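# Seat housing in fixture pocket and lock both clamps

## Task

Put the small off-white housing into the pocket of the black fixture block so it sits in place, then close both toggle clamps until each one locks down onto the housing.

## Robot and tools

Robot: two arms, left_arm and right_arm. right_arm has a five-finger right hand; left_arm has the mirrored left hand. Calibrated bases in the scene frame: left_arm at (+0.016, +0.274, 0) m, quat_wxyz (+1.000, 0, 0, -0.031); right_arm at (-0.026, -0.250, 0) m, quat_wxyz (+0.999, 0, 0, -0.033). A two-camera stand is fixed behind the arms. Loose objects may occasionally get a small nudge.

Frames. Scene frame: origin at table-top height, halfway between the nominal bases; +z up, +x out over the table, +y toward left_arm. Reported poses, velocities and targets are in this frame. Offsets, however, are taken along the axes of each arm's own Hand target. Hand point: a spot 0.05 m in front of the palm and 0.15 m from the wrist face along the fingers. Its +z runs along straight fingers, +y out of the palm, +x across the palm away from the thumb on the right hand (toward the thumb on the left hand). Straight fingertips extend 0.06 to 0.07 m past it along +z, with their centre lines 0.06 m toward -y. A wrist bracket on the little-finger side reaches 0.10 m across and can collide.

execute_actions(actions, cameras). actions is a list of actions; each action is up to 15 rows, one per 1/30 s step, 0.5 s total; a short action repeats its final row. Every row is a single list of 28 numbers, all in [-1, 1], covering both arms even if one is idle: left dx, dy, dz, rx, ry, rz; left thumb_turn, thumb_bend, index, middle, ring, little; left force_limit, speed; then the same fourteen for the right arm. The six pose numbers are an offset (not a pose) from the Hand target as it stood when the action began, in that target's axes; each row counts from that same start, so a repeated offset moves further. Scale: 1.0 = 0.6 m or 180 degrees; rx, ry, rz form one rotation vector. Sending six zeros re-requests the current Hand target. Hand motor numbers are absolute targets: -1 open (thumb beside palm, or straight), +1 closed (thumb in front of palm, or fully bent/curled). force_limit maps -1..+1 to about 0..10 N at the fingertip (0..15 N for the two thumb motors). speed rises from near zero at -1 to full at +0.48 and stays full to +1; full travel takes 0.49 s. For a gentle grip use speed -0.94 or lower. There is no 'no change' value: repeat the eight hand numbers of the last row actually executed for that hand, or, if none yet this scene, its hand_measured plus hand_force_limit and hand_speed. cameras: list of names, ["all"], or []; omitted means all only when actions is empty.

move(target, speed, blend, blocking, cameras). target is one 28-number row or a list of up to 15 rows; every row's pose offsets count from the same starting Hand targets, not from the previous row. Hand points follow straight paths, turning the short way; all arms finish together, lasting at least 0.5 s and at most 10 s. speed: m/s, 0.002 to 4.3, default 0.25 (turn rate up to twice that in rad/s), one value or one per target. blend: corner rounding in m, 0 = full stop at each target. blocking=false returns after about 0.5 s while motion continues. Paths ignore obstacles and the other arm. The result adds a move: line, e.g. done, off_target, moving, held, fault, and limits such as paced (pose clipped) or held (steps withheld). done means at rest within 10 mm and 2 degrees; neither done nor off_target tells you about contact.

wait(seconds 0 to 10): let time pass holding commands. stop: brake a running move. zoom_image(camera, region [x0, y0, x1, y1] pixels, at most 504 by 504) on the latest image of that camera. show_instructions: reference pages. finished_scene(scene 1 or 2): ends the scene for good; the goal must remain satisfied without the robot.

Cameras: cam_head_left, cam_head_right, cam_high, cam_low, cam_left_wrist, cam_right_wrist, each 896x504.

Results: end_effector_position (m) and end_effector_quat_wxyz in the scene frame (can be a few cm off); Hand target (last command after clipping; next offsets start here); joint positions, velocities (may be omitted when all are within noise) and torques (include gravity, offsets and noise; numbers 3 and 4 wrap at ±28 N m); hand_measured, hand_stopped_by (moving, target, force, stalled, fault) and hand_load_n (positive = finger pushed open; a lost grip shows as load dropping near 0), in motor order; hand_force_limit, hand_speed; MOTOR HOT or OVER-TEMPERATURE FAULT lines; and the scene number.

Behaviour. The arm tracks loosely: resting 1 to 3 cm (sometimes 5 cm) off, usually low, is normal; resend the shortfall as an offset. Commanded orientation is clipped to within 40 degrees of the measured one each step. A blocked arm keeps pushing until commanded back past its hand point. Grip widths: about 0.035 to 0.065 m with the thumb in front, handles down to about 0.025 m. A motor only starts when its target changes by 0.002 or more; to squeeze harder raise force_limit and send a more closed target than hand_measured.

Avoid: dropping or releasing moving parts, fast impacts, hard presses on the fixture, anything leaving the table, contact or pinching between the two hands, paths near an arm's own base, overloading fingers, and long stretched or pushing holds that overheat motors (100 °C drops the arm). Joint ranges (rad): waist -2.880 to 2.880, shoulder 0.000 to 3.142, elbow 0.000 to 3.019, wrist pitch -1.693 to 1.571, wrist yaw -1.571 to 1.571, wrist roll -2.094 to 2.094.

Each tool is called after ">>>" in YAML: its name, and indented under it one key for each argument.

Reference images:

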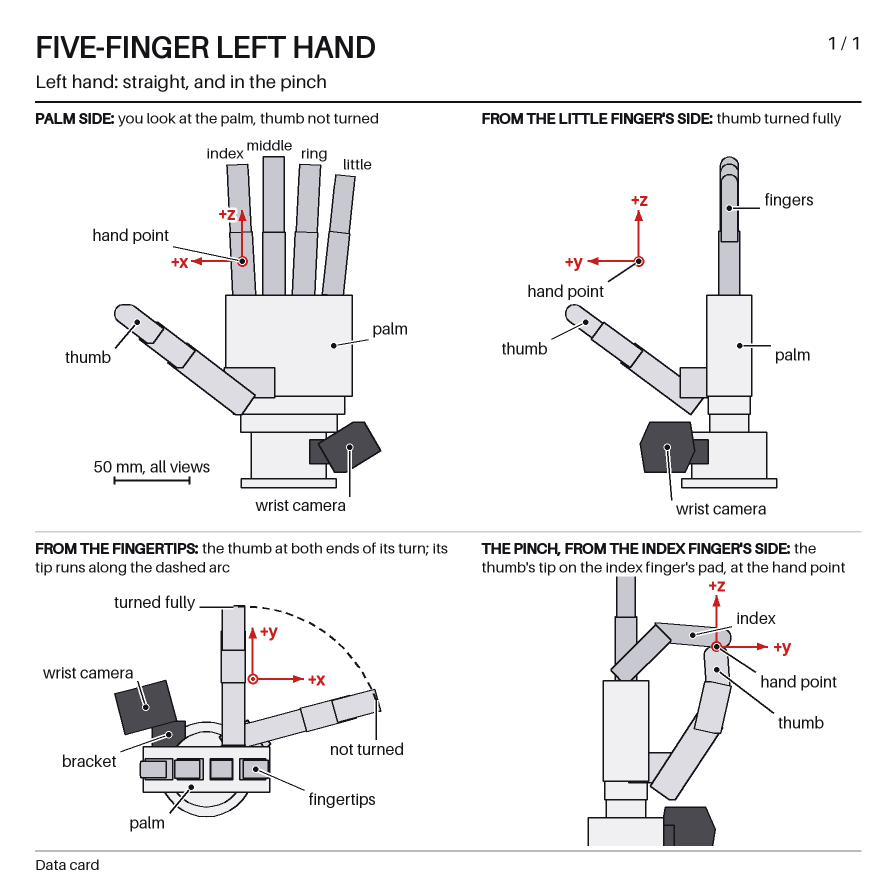

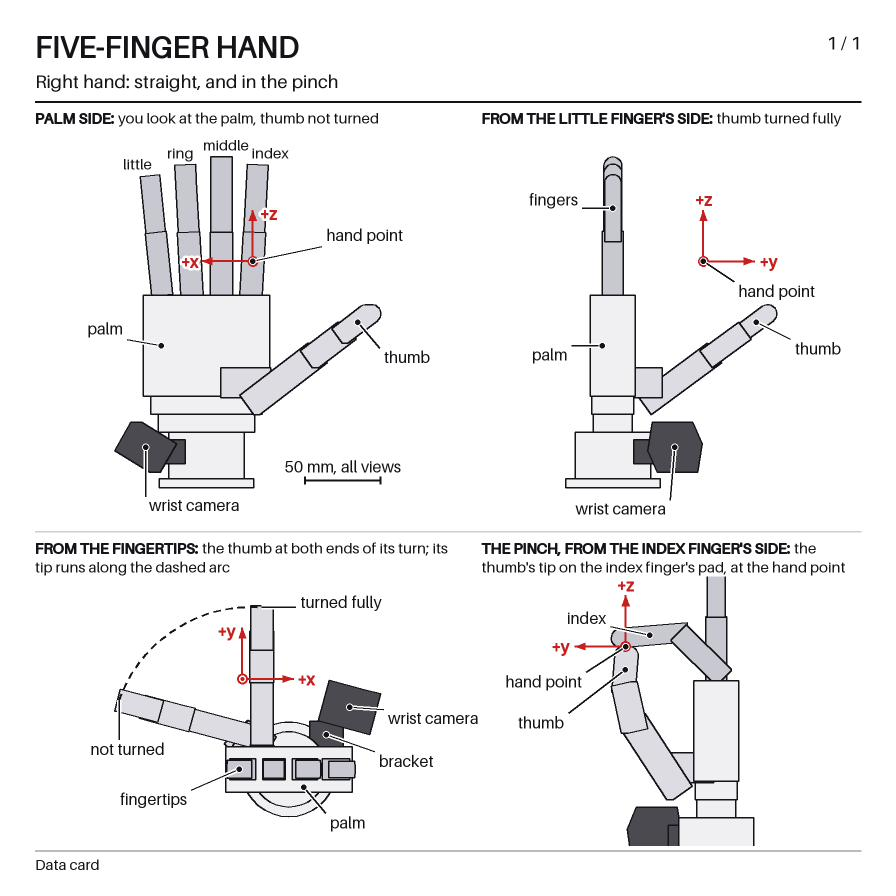

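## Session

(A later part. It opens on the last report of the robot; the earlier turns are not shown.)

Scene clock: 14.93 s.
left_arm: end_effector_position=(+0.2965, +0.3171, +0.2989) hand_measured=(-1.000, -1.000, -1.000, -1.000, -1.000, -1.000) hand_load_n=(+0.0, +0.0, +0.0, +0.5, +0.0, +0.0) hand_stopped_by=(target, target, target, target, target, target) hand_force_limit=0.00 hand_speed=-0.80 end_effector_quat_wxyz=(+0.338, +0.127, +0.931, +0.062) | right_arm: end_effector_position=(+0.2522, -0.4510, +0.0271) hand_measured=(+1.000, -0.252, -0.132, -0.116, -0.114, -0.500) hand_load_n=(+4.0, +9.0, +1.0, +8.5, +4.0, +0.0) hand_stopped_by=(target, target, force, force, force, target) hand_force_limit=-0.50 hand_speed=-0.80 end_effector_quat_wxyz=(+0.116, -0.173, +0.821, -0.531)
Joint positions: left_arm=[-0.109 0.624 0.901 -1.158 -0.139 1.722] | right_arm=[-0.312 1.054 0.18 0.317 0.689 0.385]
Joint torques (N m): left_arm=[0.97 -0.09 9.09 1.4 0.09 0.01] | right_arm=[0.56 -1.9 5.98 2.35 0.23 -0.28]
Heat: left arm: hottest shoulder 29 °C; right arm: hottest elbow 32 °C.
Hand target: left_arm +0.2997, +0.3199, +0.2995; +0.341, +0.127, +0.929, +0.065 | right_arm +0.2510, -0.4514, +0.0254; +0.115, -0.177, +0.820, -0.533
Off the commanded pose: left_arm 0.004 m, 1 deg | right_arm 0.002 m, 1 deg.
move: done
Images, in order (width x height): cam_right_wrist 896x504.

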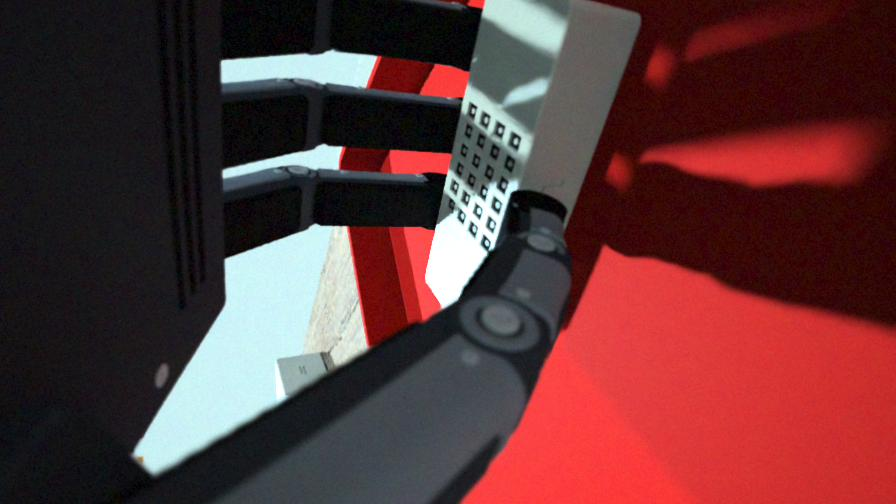

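>>> move:
  target:
    - [0,0,0,0,0,0,-1,-1,-1,-1,-1,-1,0,-0.8,0,0,0,0,0,0,1,-0.25,0.43,0.4,0.4,-0.5,-0.5,-0.8]
    - [0,0,0,0,0,0,-1,-1,-1,-1,-1,-1,0,-0.8,0,-0.244,-0.1086,0,0,0,1,-0.25,0.43,0.4,0.4,-0.5,-0.5,-0.8]
    - [0,0,0,0,0,0,-1,-1,-1,-1,-1,-1,0,-0.8,-0.2172,-0.2265,-0.497,0,-0.13,-0.058,1,-0.25,0.43,0.4,0.4,-0.5,-0.5,-0.8]
    - [0,0,0,0,0,0,-1,-1,-1,-1,-1,-1,0,-0.8,-0.0475,-0.072,-0.7627,0,-0.257,-0.1142,1,-0.25,0.43,0.4,0.4,-0.5,-0.5,-0.8]
  cameras: ["all"]
  speed: [0.1, 0.15, 0.25, 0.25]
  blend: [0, 0.03, 0.04, 0]

>>> zoom_image:
  camera: "cam_right_wrist"
  region: [380, 0, 760, 380]

Scene clock: 20.47 s.
left_arm: end_effector_position=(+0.2965, +0.3171, +0.2989) hand_measured=(-1.000, -1.000, -1.000, -1.000, -1.000, -1.000) hand_load_n=(+0.0, +0.0, +0.0, +0.0, +0.0, +0.0) hand_stopped_by=(target, target, target, target, target, target) hand_force_limit=0.00 hand_speed=-0.80 end_effector_quat_wxyz=(+0.338, +0.127, +0.931, +0.062) | right_arm: end_effector_position=(+0.1152, -0.0880, +0.2226) hand_measured=(+1.000, -0.252, -0.116, -0.116, -0.114, -0.500) hand_load_n=(+2.0, +12.5, +7.0, +6.5, +4.0, +0.0) hand_stopped_by=(target, target, force, force, force, target) hand_force_limit=-0.50 hand_speed=-0.80 end_effector_quat_wxyz=(-0.321, +0.597, -0.646, +0.351)
Joint positions: left_arm=[-0.109 0.624 0.901 -1.158 -0.139 1.722] | right_arm=[1.572 0.66 0.757 -1.696 0.992 1.601]
Joint torques (N m): left_arm=[0.73 0.26 9.13 1.43 0.09 0.04] | right_arm=[1.55 1.03 12.78 -0.06 0.67 0.04]
Heat: left arm: hottest shoulder 29 °C; right arm: hottest elbow 33 °C.
Hand target: left_arm +0.2997, +0.3199, +0.2995; +0.341, +0.127, +0.929, +0.065 | right_arm +0.1120, -0.0746, +0.2507; -0.331, +0.510, -0.665, +0.432
Off the commanded pose: left_arm 0.004 m, 1 deg | right_arm 0.031 m, 14 deg.
joint sent to its limit (right arm) — joint 4 (wrist pitch), lower limit. The joint targets are off in orientation, not in position.
move: off_target (right_arm)

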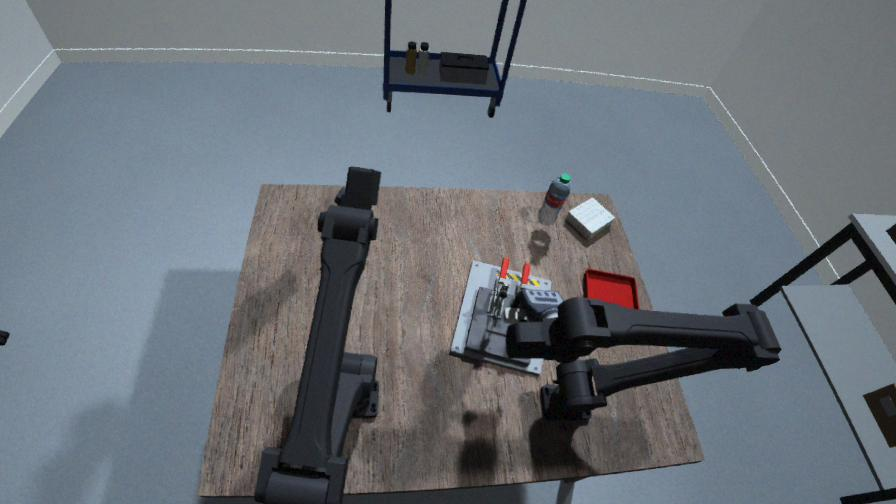

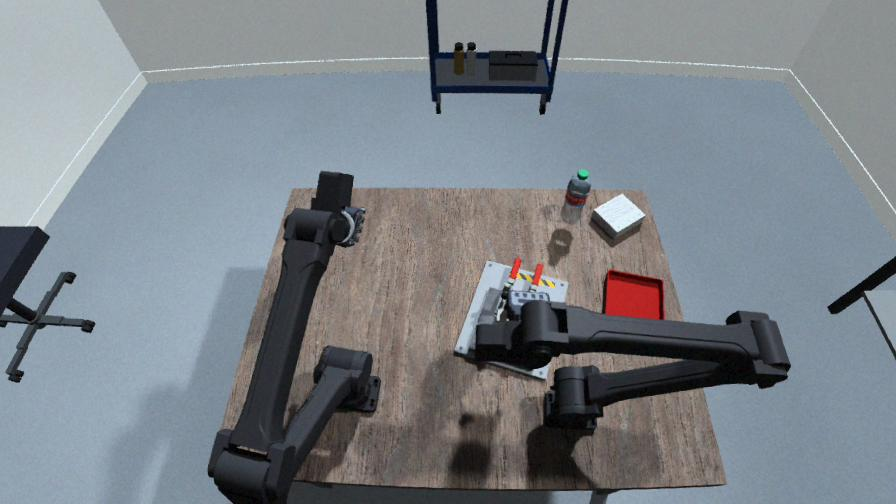

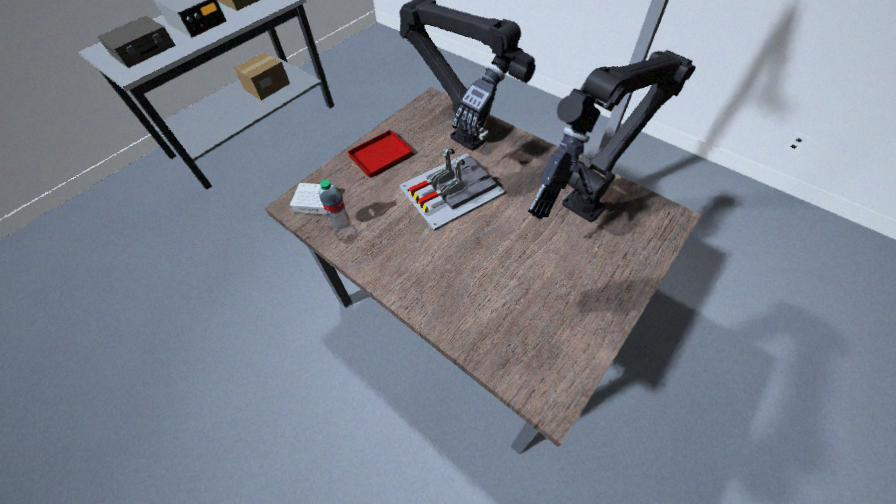

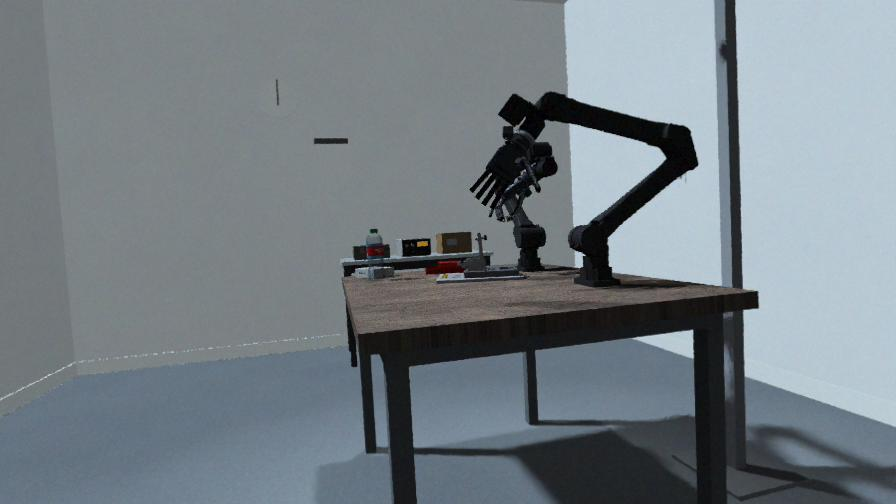

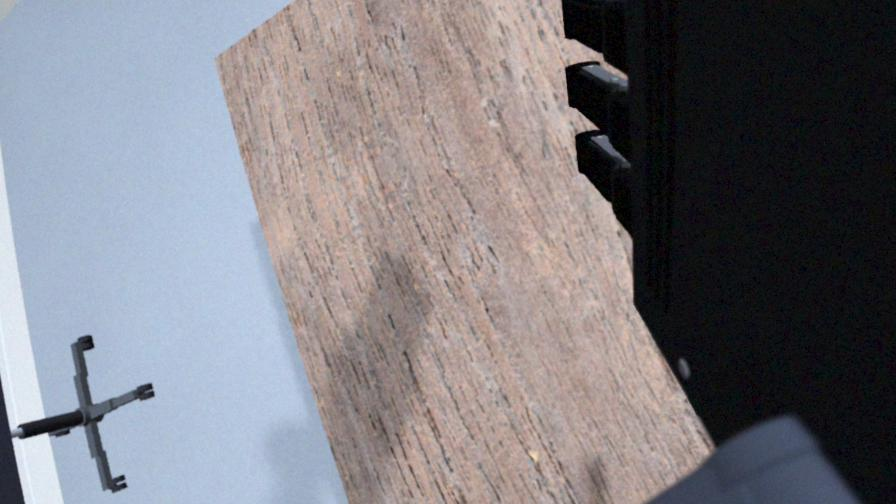

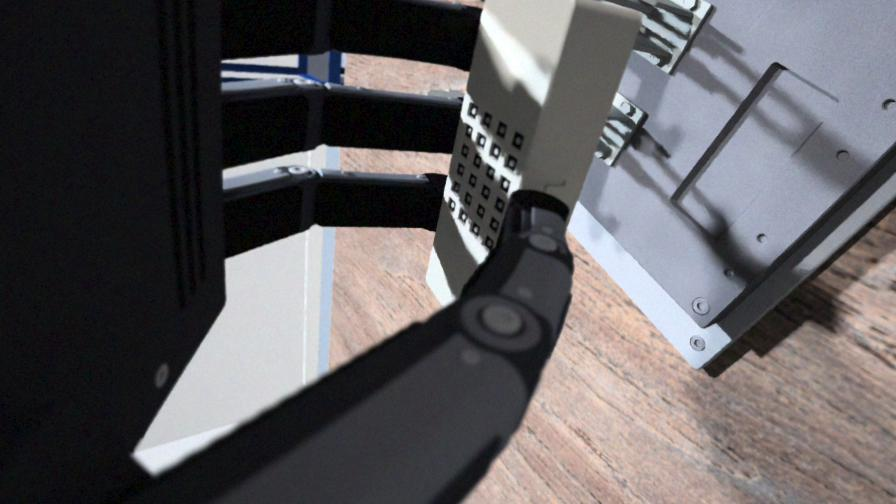

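Scaled by 1.326 from the camera's 896x504 image, which has a finer 1280x720 frame.

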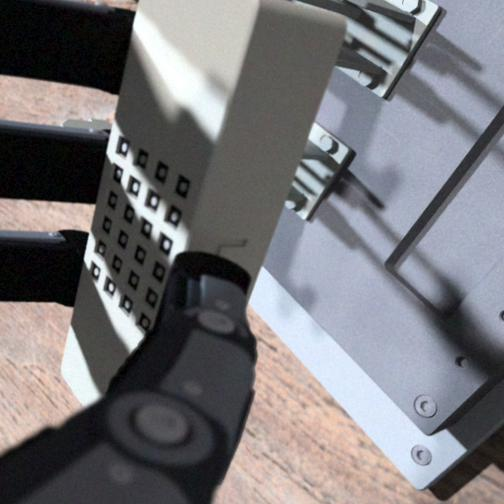

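>>> zoom_image:
  camera: "cam_right_wrist"
  region: [636, 30, 896, 290]

Scaled by 1.938 from the camera's 896x504 image, which has a finer 1280x720 frame.

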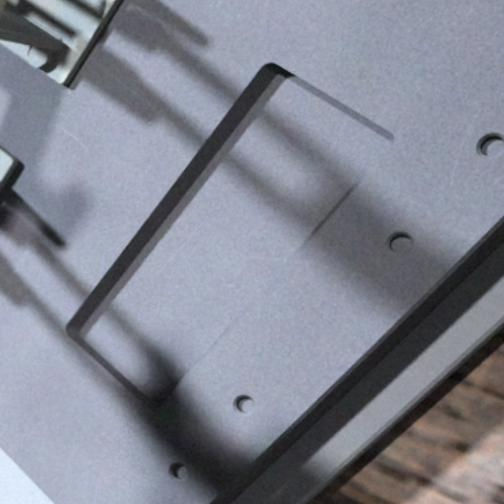

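>>> move:
  target:
    - [0,0,0,0,0,0,-1,-1,-1,-1,-1,-1,0,-0.8,-0.0013,0.183,0.1247,0,0,0,1,-0.25,0.43,0.4,0.4,-0.5,-0.5,-0.8]
    - [0,0,0,0,0,0,-1,-1,-1,-1,-1,-1,0,-0.8,-0.0033,0.23,0.1825,0,0,0,1,-0.25,0.43,0.4,0.4,-0.5,-0.5,-0.8]
  cameras: ["cam_right_wrist", "cam_high", "cam_low"]
  speed: 0.15
  blend: 0.01

>>> zoom_image:
  camera: "cam_right_wrist"
  region: [400, 0, 780, 380]

Scene clock: 25.73 s.
left_arm: end_effector_position=(+0.2965, +0.3171, +0.2989) hand_measured=(-1.000, -1.000, -1.000, -1.000, -1.000, -1.000) hand_load_n=(+0.0, +0.0, +0.0, +0.0, +0.0, +0.0) hand_stopped_by=(target, target, target, target, target, target) hand_force_limit=0.00 hand_speed=-0.80 end_effector_quat_wxyz=(+0.338, +0.127, +0.931, +0.062) | right_arm: end_effector_position=(+0.1532, -0.0817, +0.0807) hand_measured=(+1.000, -0.252, -0.116, -0.116, -0.114, -0.500) hand_load_n=(+1.5, +12.5, +7.0, +6.5, +4.0, +0.0) hand_stopped_by=(target, target, force, force, force, target) hand_force_limit=-0.50 hand_speed=-0.80 end_effector_quat_wxyz=(+0.333, -0.510, +0.666, -0.430)
Joint positions: left_arm=[-0.109 0.624 0.901 -1.158 -0.139 1.722] | right_arm=[1.505 0.997 0.447 -1.298 1.133 1.88]
Joint torques (N m): left_arm=[0.97 0.15 9.09 1.52 0.09 0.04] | right_arm=[-0.03 -1.96 6.19 0.32 0.92 -0.29]
Heat: left arm: hottest shoulder 29 °C; right arm: hottest elbow 34 °C.
Hand target: left_arm +0.2997, +0.3199, +0.2995; +0.341, +0.127, +0.929, +0.065 | right_arm +0.1549, -0.0841, +0.0801; +0.331, -0.510, +0.665, -0.432
Off the commanded pose: left_arm 0.004 m, 1 deg | right_arm 0.003 m, 0 deg.
move: done
Images, in order (width x height): cam_high 896x504, cam_low 896x504, cam_right_wrist 896x504.

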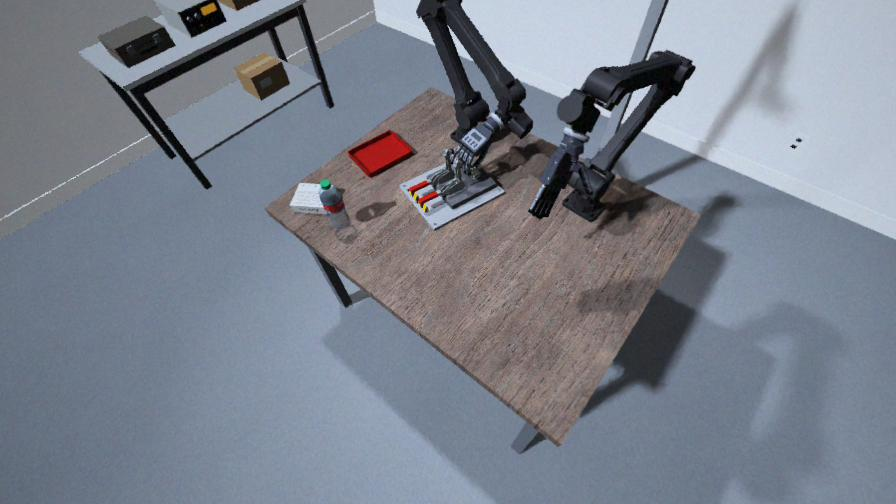

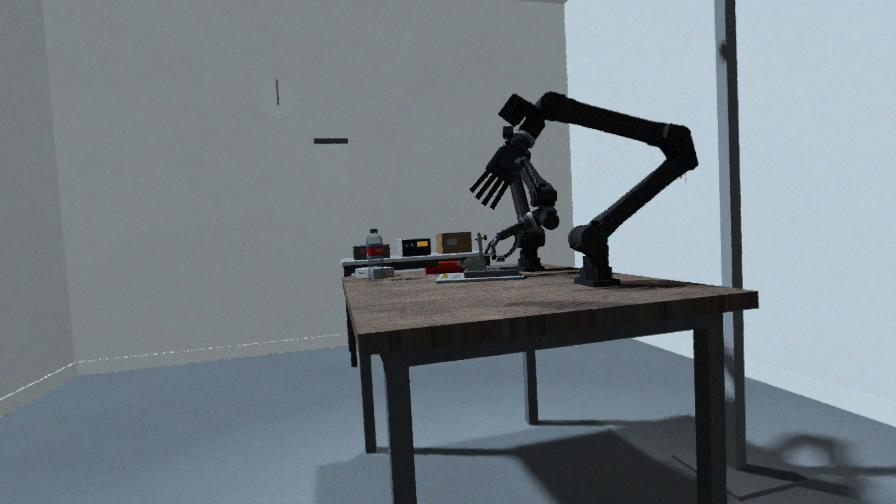

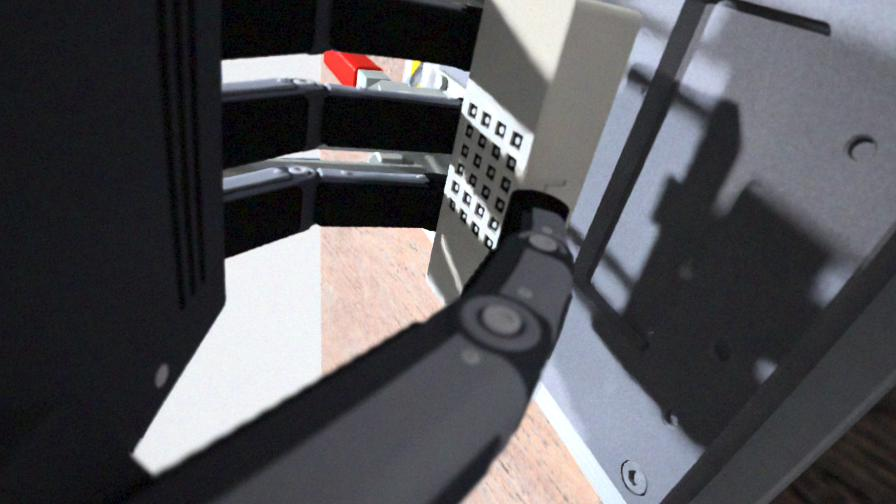

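Scaled by 1.326 from the camera's 896x504 image, which has a finer 1280x720 frame.

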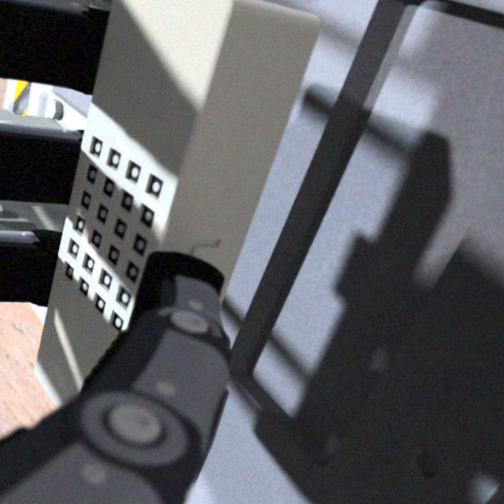

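>>> move:
  target: [0,0,0,0,0,0,-1,-1,-1,-1,-1,-1,0,-0.8,0.0033,0.0348,-0.0045,0,0,0,1,-0.25,0.43,0.4,0.4,-0.5,-0.5,-0.8]
  cameras: ["cam_right_wrist"]
  speed: 0.1

>>> zoom_image:
  camera: "cam_right_wrist"
  region: [500, 0, 860, 360]

Scene clock: 28.83 s.
left_arm: end_effector_position=(+0.2965, +0.3171, +0.2989) hand_measured=(-1.000, -1.000, -1.000, -1.000, -1.000, -1.000) hand_load_n=(+0.0, +0.0, +0.0, +0.0, +0.0, +0.0) hand_stopped_by=(target, target, target, target, target, target) hand_force_limit=0.00 hand_speed=-0.80 end_effector_quat_wxyz=(+0.338, +0.127, +0.931, +0.062) | right_arm: end_effector_position=(+0.1455, -0.0819, +0.0635) hand_measured=(+1.000, -0.252, -0.116, -0.116, -0.114, -0.500) hand_load_n=(+1.5, +12.5, +7.0, +6.0, +4.0, +0.0) hand_stopped_by=(target, target, force, force, force, target) hand_force_limit=-0.50 hand_speed=-0.80 end_effector_quat_wxyz=(+0.332, -0.509, +0.667, -0.431)
Joint positions: left_arm=[-0.109 0.624 0.901 -1.158 -0.139 1.722] | right_arm=[1.548 1.067 0.426 -1.298 1.117 1.981]
Joint torques (N m): left_arm=[1.32 0.32 9.03 1.43 0.1 0.03] | right_arm=[1.38 -1.49 5.75 -0.54 0.68 0.03]
Heat: left arm: hottest shoulder 29 °C; right arm: hottest elbow 34 °C.
Hand target: left_arm +0.2997, +0.3199, +0.2995; +0.341, +0.127, +0.929, +0.065 | right_arm +0.1438, -0.0831, +0.0621; +0.331, -0.510, +0.666, -0.432
Off the commanded pose: left_arm 0.004 m, 1 deg | right_arm 0.003 m, 0 deg.
move: done
Images, in order (width x height): cam_right_wrist 896x504.

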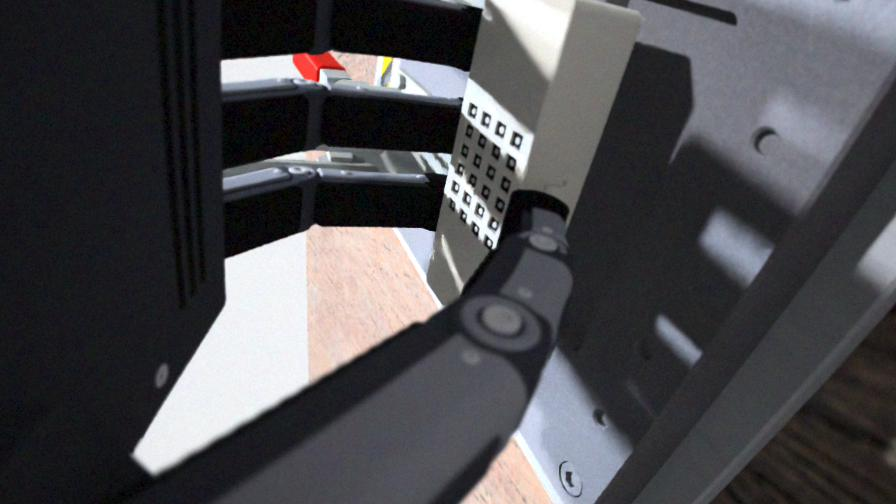

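Scaled by 1.400 from the camera's 896x504 image, which has a finer 1280x720 frame.

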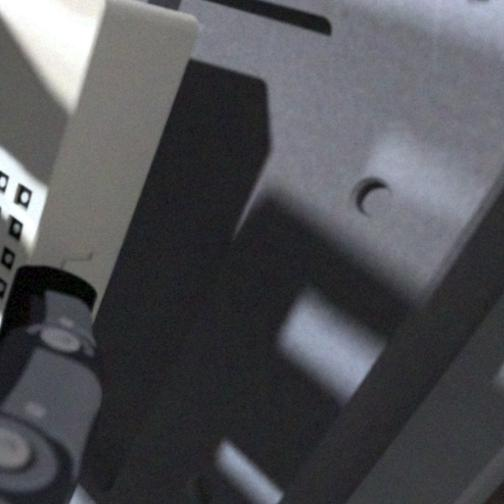

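>>> zoom_image:
  camera: "cam_right_wrist"
  region: [550, 280, 730, 460]

>>> zoom_image:
  camera: "cam_right_wrist"
  region: [580, 0, 780, 200]

Scaled by 2.800 from the camera's 896x504 image, which has a finer 1280x720 frame.

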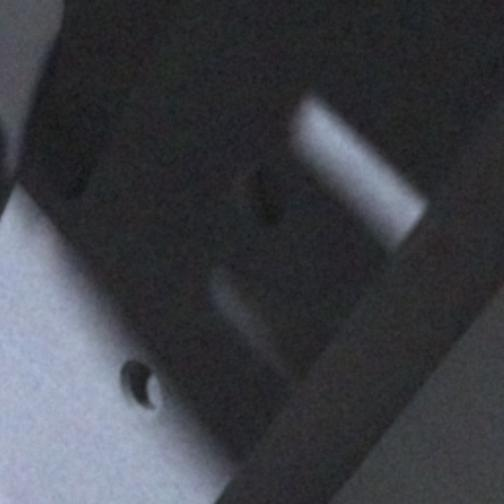

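Scaled by 2.520 from the camera's 896x504 image, which has a finer 1280x720 frame.

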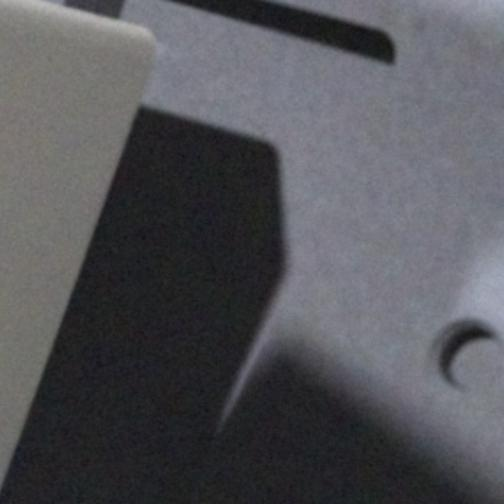

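>>> move:
  target: [0,0,0,0,0,0,-1,-1,-1,-1,-1,-1,0,-0.8,0.0043,0.0158,-0.0068,0,0,0,1,-0.25,0.43,0.4,0.4,-0.5,-0.5,-0.8]
  cameras: ["cam_right_wrist"]
  speed: 0.1

>>> zoom_image:
  camera: "cam_right_wrist"
  region: [560, 0, 760, 200]

>>> zoom_image:
  camera: "cam_right_wrist"
  region: [500, 120, 800, 420]

Scene clock: 32.07 s.
left_arm: end_effector_position=(+0.2965, +0.3171, +0.2989) hand_measured=(-1.000, -1.000, -1.000, -1.000, -1.000, -1.000) hand_load_n=(+0.0, +0.5, +0.0, +0.0, +0.0, +0.0) hand_stopped_by=(target, target, target, target, target, target) hand_force_limit=0.00 hand_speed=-0.80 end_effector_quat_wxyz=(+0.338, +0.127, +0.931, +0.062) | right_arm: end_effector_position=(+0.1376, -0.0812, +0.0565) hand_measured=(+1.000, -0.252, -0.116, -0.116, -0.114, -0.500) hand_load_n=(+2.0, +13.0, +7.0, +6.5, +4.0, +0.0) hand_stopped_by=(target, target, force, force, force, target) hand_force_limit=-0.50 hand_speed=-0.80 end_effector_quat_wxyz=(+0.333, -0.509, +0.668, -0.429)
Joint positions: left_arm=[-0.109 0.624 0.901 -1.158 -0.139 1.722] | right_arm=[1.591 1.108 0.422 -1.325 1.099 2.065]
Joint torques (N m): left_arm=[0.91 0.09 9.13 1.47 0.09 0] | right_arm=[1.38 -1.55 5.35 -0.8 0.66 0.05]
Heat: left arm: hottest shoulder 29 °C; right arm: hottest elbow 33 °C.
Hand target: left_arm +0.2997, +0.3199, +0.2995; +0.341, +0.127, +0.929, +0.065 | right_arm +0.1359, -0.0836, +0.0552; +0.332, -0.510, +0.666, -0.432
Off the commanded pose: left_arm 0.004 m, 1 deg | right_arm 0.003 m, 1 deg.
joint sent to its limit (right arm) — joint 6 (wrist roll), upper limit. The joint targets still meet the commanded pose.
move: done
Images, in order (width x height): cam_right_wrist 896x504.

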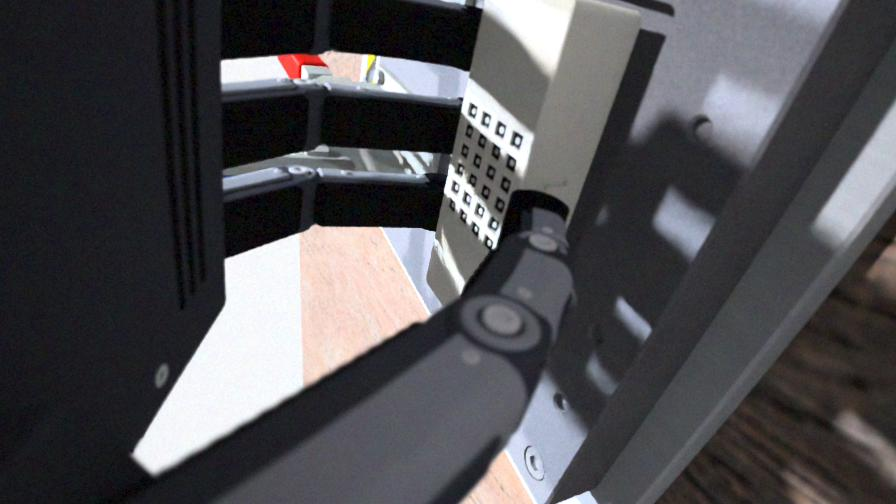

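Scaled by 2.520 from the camera's 896x504 image, which has a finer 1280x720 frame.

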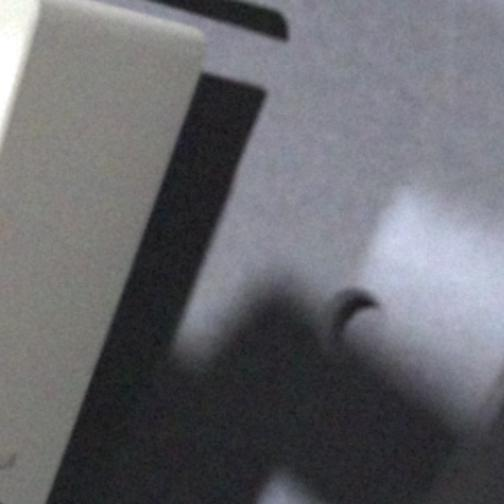

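Scaled by 1.680 from the camera's 896x504 image, which has a finer 1280x720 frame.

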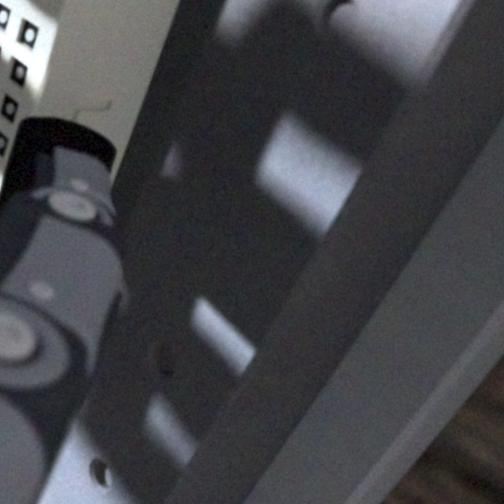

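>>> move:
  target: [0,0,0,0,0,0,-1,-1,-1,-1,-1,-1,0,-0.8,0,0.004,0.0117,0,0.0076,0.0034,1,-0.25,0.43,0.4,0.4,-0.5,-0.5,-0.8]
  cameras: ["cam_right_wrist"]
  speed: 0.1

>>> zoom_image:
  camera: "cam_right_wrist"
  region: [560, 0, 760, 200]

>>> zoom_image:
  camera: "cam_right_wrist"
  region: [500, 120, 800, 420]

Scene clock: 34.43 s.
left_arm: end_effector_position=(+0.2965, +0.3171, +0.2989) hand_measured=(-1.000, -1.000, -1.000, -1.000, -1.000, -1.000) hand_load_n=(+0.0, +0.0, +0.0, +0.0, +0.0, +0.0) hand_stopped_by=(target, target, target, target, target, target) hand_force_limit=0.00 hand_speed=-0.80 end_effector_quat_wxyz=(+0.338, +0.127, +0.931, +0.062) | right_arm: end_effector_position=(+0.1390, -0.0835, +0.0525) hand_measured=(+1.000, -0.252, -0.116, -0.116, -0.114, -0.500) hand_load_n=(+2.0, +13.0, +7.5, +6.0, +3.0, +0.0) hand_stopped_by=(target, target, force, force, force, target) hand_force_limit=-0.50 hand_speed=-0.80 end_effector_quat_wxyz=(+0.325, -0.510, +0.666, -0.437)
Joint positions: left_arm=[-0.109 0.624 0.901 -1.158 -0.139 1.722] | right_arm=[1.583 1.133 0.422 -1.321 1.099 2.066]
Joint torques (N m): left_arm=[0.79 0.03 9.05 1.37 0.11 0.01] | right_arm=[0.03 -1.79 5.16 0.17 0.71 0.04]
Heat: left arm: hottest shoulder 29 °C; right arm: hottest elbow 33 °C.
Hand target: left_arm +0.2997, +0.3199, +0.2995; +0.341, +0.127, +0.929, +0.065 | right_arm +0.1411, -0.0850, +0.0501; +0.326, -0.501, +0.672, -0.437
Off the commanded pose: left_arm 0.004 m, 1 deg | right_arm 0.004 m, 1 deg.
joint sent to its limit (right arm) — joint 6 (wrist roll), upper limit. The joint targets still meet the commanded pose.
move: done
Images, in order (width x height): cam_right_wrist 896x504.

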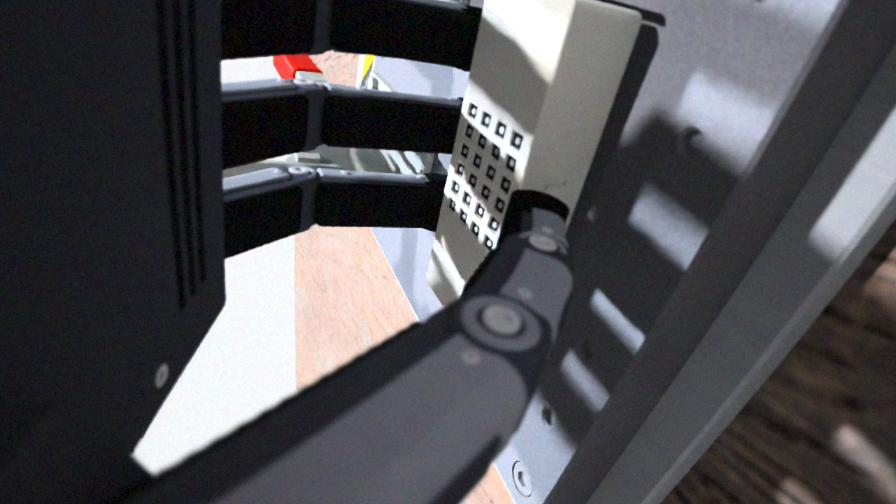

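Scaled by 2.520 from the camera's 896x504 image, which has a finer 1280x720 frame.

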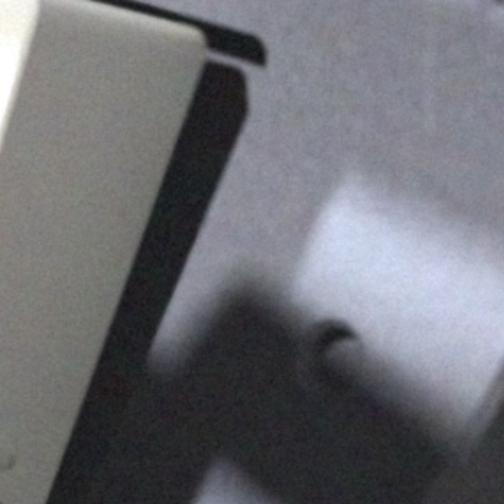

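Scaled by 1.680 from the camera's 896x504 image, which has a finer 1280x720 frame.

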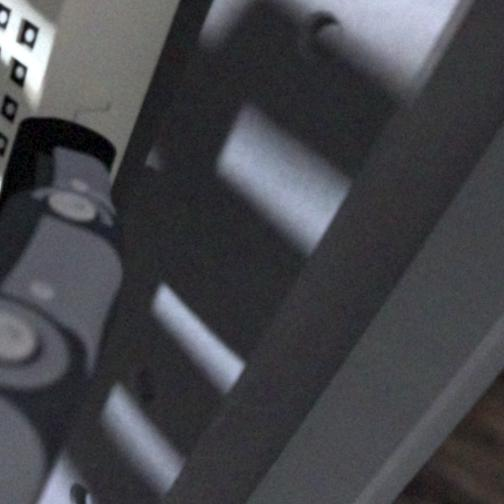

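>>> move:
  target: [0,0,0,0,0,0,-1,-1,-1,-1,-1,-1,0,-0.8,0.0005,0.0028,0.0058,-0.0167,0.0127,0.0057,1,-0.25,0.43,0.4,0.4,-0.5,-0.5,-0.8]
  cameras: ["cam_right_wrist"]
  speed: 0.1

>>> zoom_image:
  camera: "cam_right_wrist"
  region: [560, 0, 760, 200]

>>> zoom_image:
  camera: "cam_right_wrist"
  region: [500, 120, 800, 420]

Scene clock: 36.27 s.
left_arm: end_effector_position=(+0.2965, +0.3171, +0.2989) hand_measured=(-1.000, -1.000, -1.000, -1.000, -1.000, -1.000) hand_load_n=(+0.0, +0.0, +0.0, +0.0, +0.0, +0.5) hand_stopped_by=(target, target, target, target, target, target) hand_force_limit=0.00 hand_speed=-0.80 end_effector_quat_wxyz=(+0.338, +0.127, +0.931, +0.062) | right_arm: end_effector_position=(+0.1400, -0.0834, +0.0508) hand_measured=(+1.000, -0.252, -0.116, -0.116, -0.114, -0.500) hand_load_n=(+0.5, +13.5, +4.5, +5.0, +2.5, +0.0) hand_stopped_by=(target, target, force, force, force, target) hand_force_limit=-0.50 hand_speed=-0.80 end_effector_quat_wxyz=(+0.315, -0.499, +0.687, -0.423)
Joint positions: left_arm=[-0.109 0.624 0.901 -1.158 -0.139 1.722] | right_arm=[1.55 1.11 0.425 -1.295 1.066 2.042]
Joint torques (N m): left_arm=[1.03 0.15 9.18 1.43 0.08 0.04] | right_arm=[-1.38 -1.38 5.97 0.42 0.3 -0.31]
Heat: left arm: hottest shoulder 29 °C; right arm: hottest elbow 33 °C.
Hand target: left_arm +0.2997, +0.3199, +0.2995; +0.341, +0.127, +0.929, +0.065 | right_arm +0.1435, -0.0861, +0.0472; +0.303, -0.495, +0.694, -0.426
Off the commanded pose: left_arm 0.004 m, 1 deg | right_arm 0.006 m, 2 deg.
move: done
Images, in order (width x height): cam_right_wrist 896x504.

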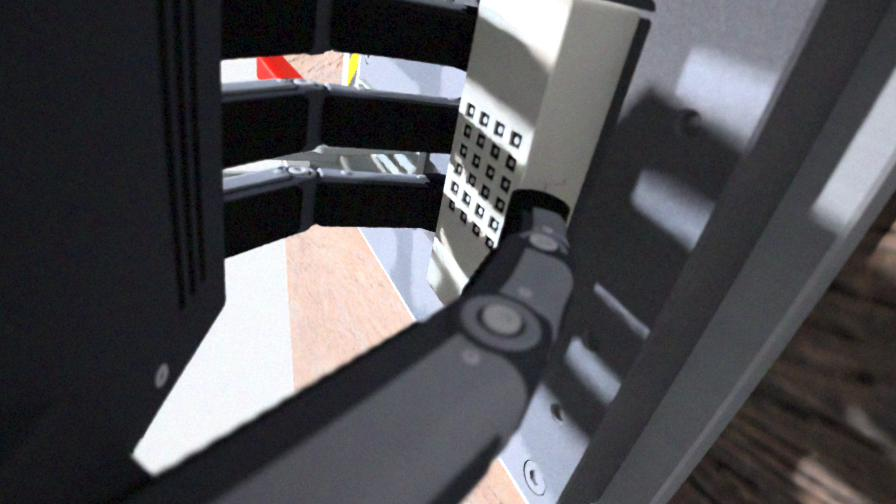

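Scaled by 2.520 from the camera's 896x504 image, which has a finer 1280x720 frame.

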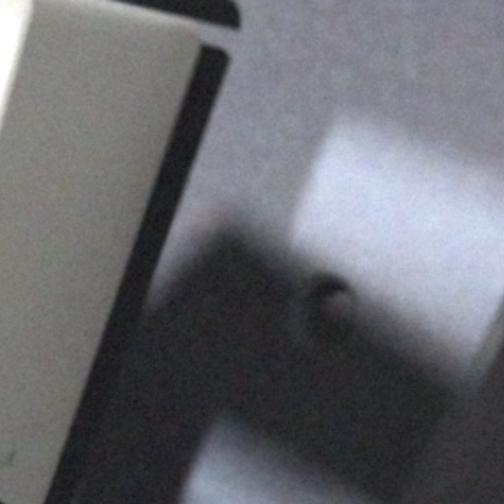

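Scaled by 1.680 from the camera's 896x504 image, which has a finer 1280x720 frame.

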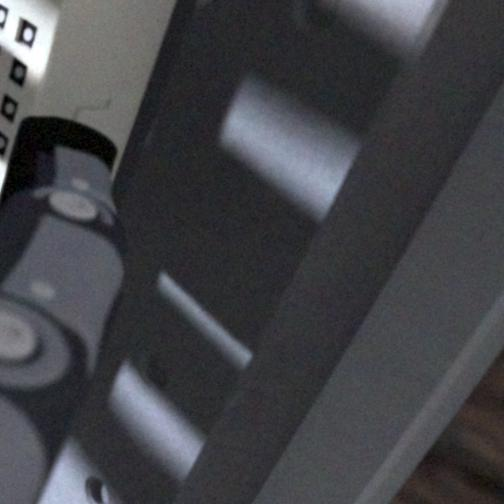

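>>> move:
  target: [0,0,0,0,0,0,-1,-1,-1,-1,-1,-1,0,-0.8,0.0042,0.003,0.0015,0,0,0,1,-0.25,0.43,0.4,0.4,-0.5,-0.5,-0.8]
  cameras: ["cam_right_wrist", "cam_low"]
  speed: 0.06

>>> zoom_image:
  camera: "cam_right_wrist"
  region: [560, 0, 760, 200]

>>> zoom_image:
  camera: "cam_low"
  region: [455, 220, 545, 290]

Scene clock: 37.73 s.
left_arm: end_effector_position=(+0.2965, +0.3171, +0.2989) hand_measured=(-1.000, -1.000, -1.000, -1.000, -1.000, -1.000) hand_load_n=(+0.0, +0.0, +0.0, +0.0, +0.0, +0.0) hand_stopped_by=(target, target, target, target, target, target) hand_force_limit=0.00 hand_speed=-0.80 end_effector_quat_wxyz=(+0.338, +0.127, +0.931, +0.062) | right_arm: end_effector_position=(+0.1399, -0.0834, +0.0508) hand_measured=(+1.000, -0.252, -0.116, -0.116, -0.114, -0.500) hand_load_n=(+0.0, +13.5, +4.5, +5.5, +2.5, +0.0) hand_stopped_by=(target, target, force, force, force, target) hand_force_limit=-0.50 hand_speed=-0.80 end_effector_quat_wxyz=(+0.315, -0.499, +0.687, -0.423)
Joint positions: left_arm=[-0.109 0.624 0.901 -1.158 -0.139 1.722] | right_arm=[1.55 1.11 0.425 -1.295 1.066 2.042]
Joint torques (N m): left_arm=[1.14 0.21 9.14 1.46 0.1 0.03] | right_arm=[-1.08 -1.67 5.35 0.47 0.24 -0.26]
Heat: left arm: hottest shoulder 29 °C; right arm: hottest elbow 33 °C.
Hand target: left_arm +0.2997, +0.3199, +0.2995; +0.341, +0.127, +0.929, +0.065 | right_arm +0.1426, -0.0885, +0.0451; +0.303, -0.495, +0.694, -0.426
Off the commanded pose: left_arm 0.004 m, 1 deg | right_arm 0.008 m, 2 deg.
move: done
Images, in order (width x height): cam_low 896x504, cam_right_wrist 896x504.

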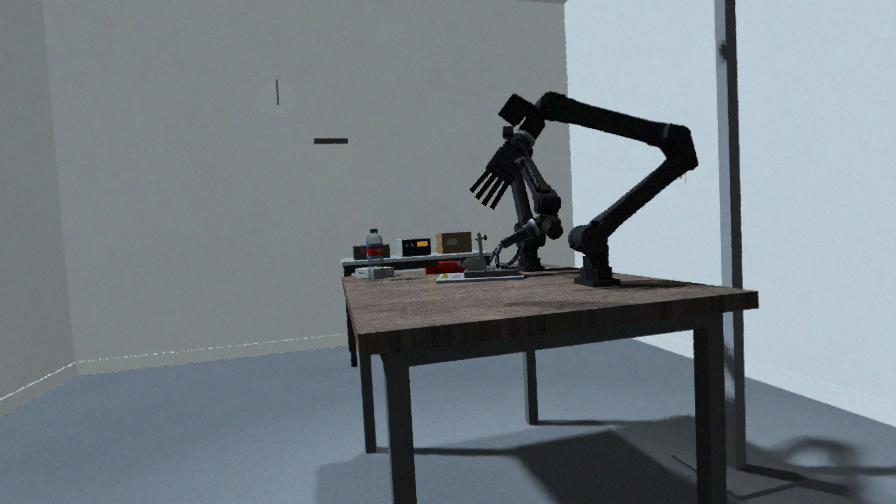

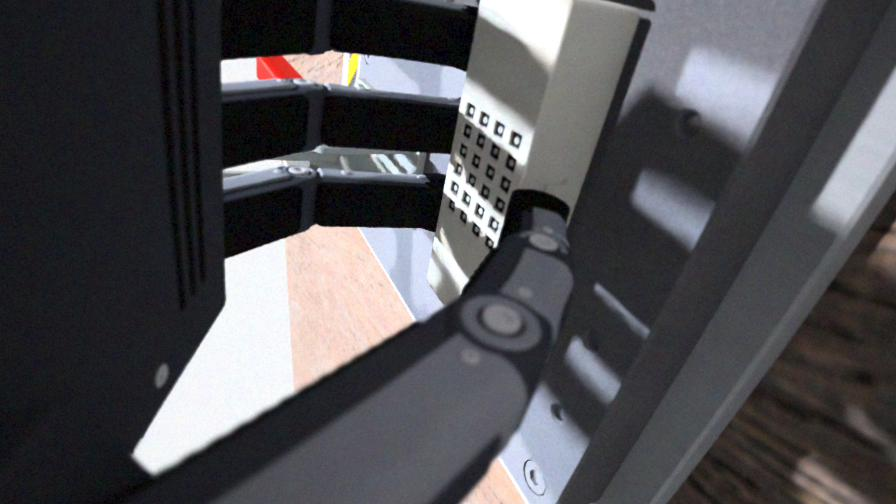

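Scaled by 2.520 from the camera's 896x504 image, which has a finer 1280x720 frame.

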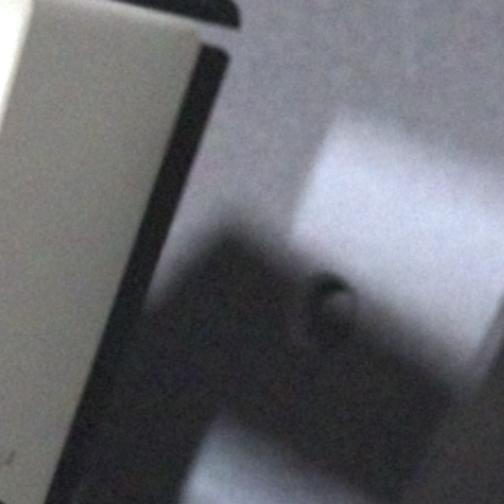

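Scaled by 5.600 from the camera's 896x504 image, which has a finer 1280x720 frame.

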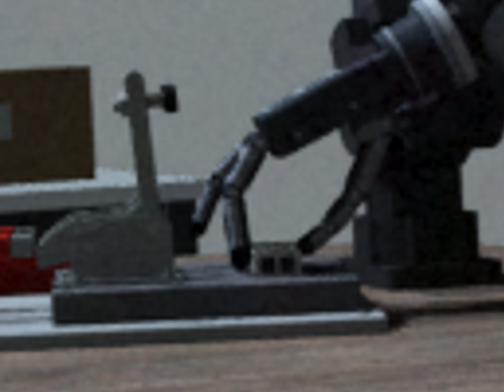

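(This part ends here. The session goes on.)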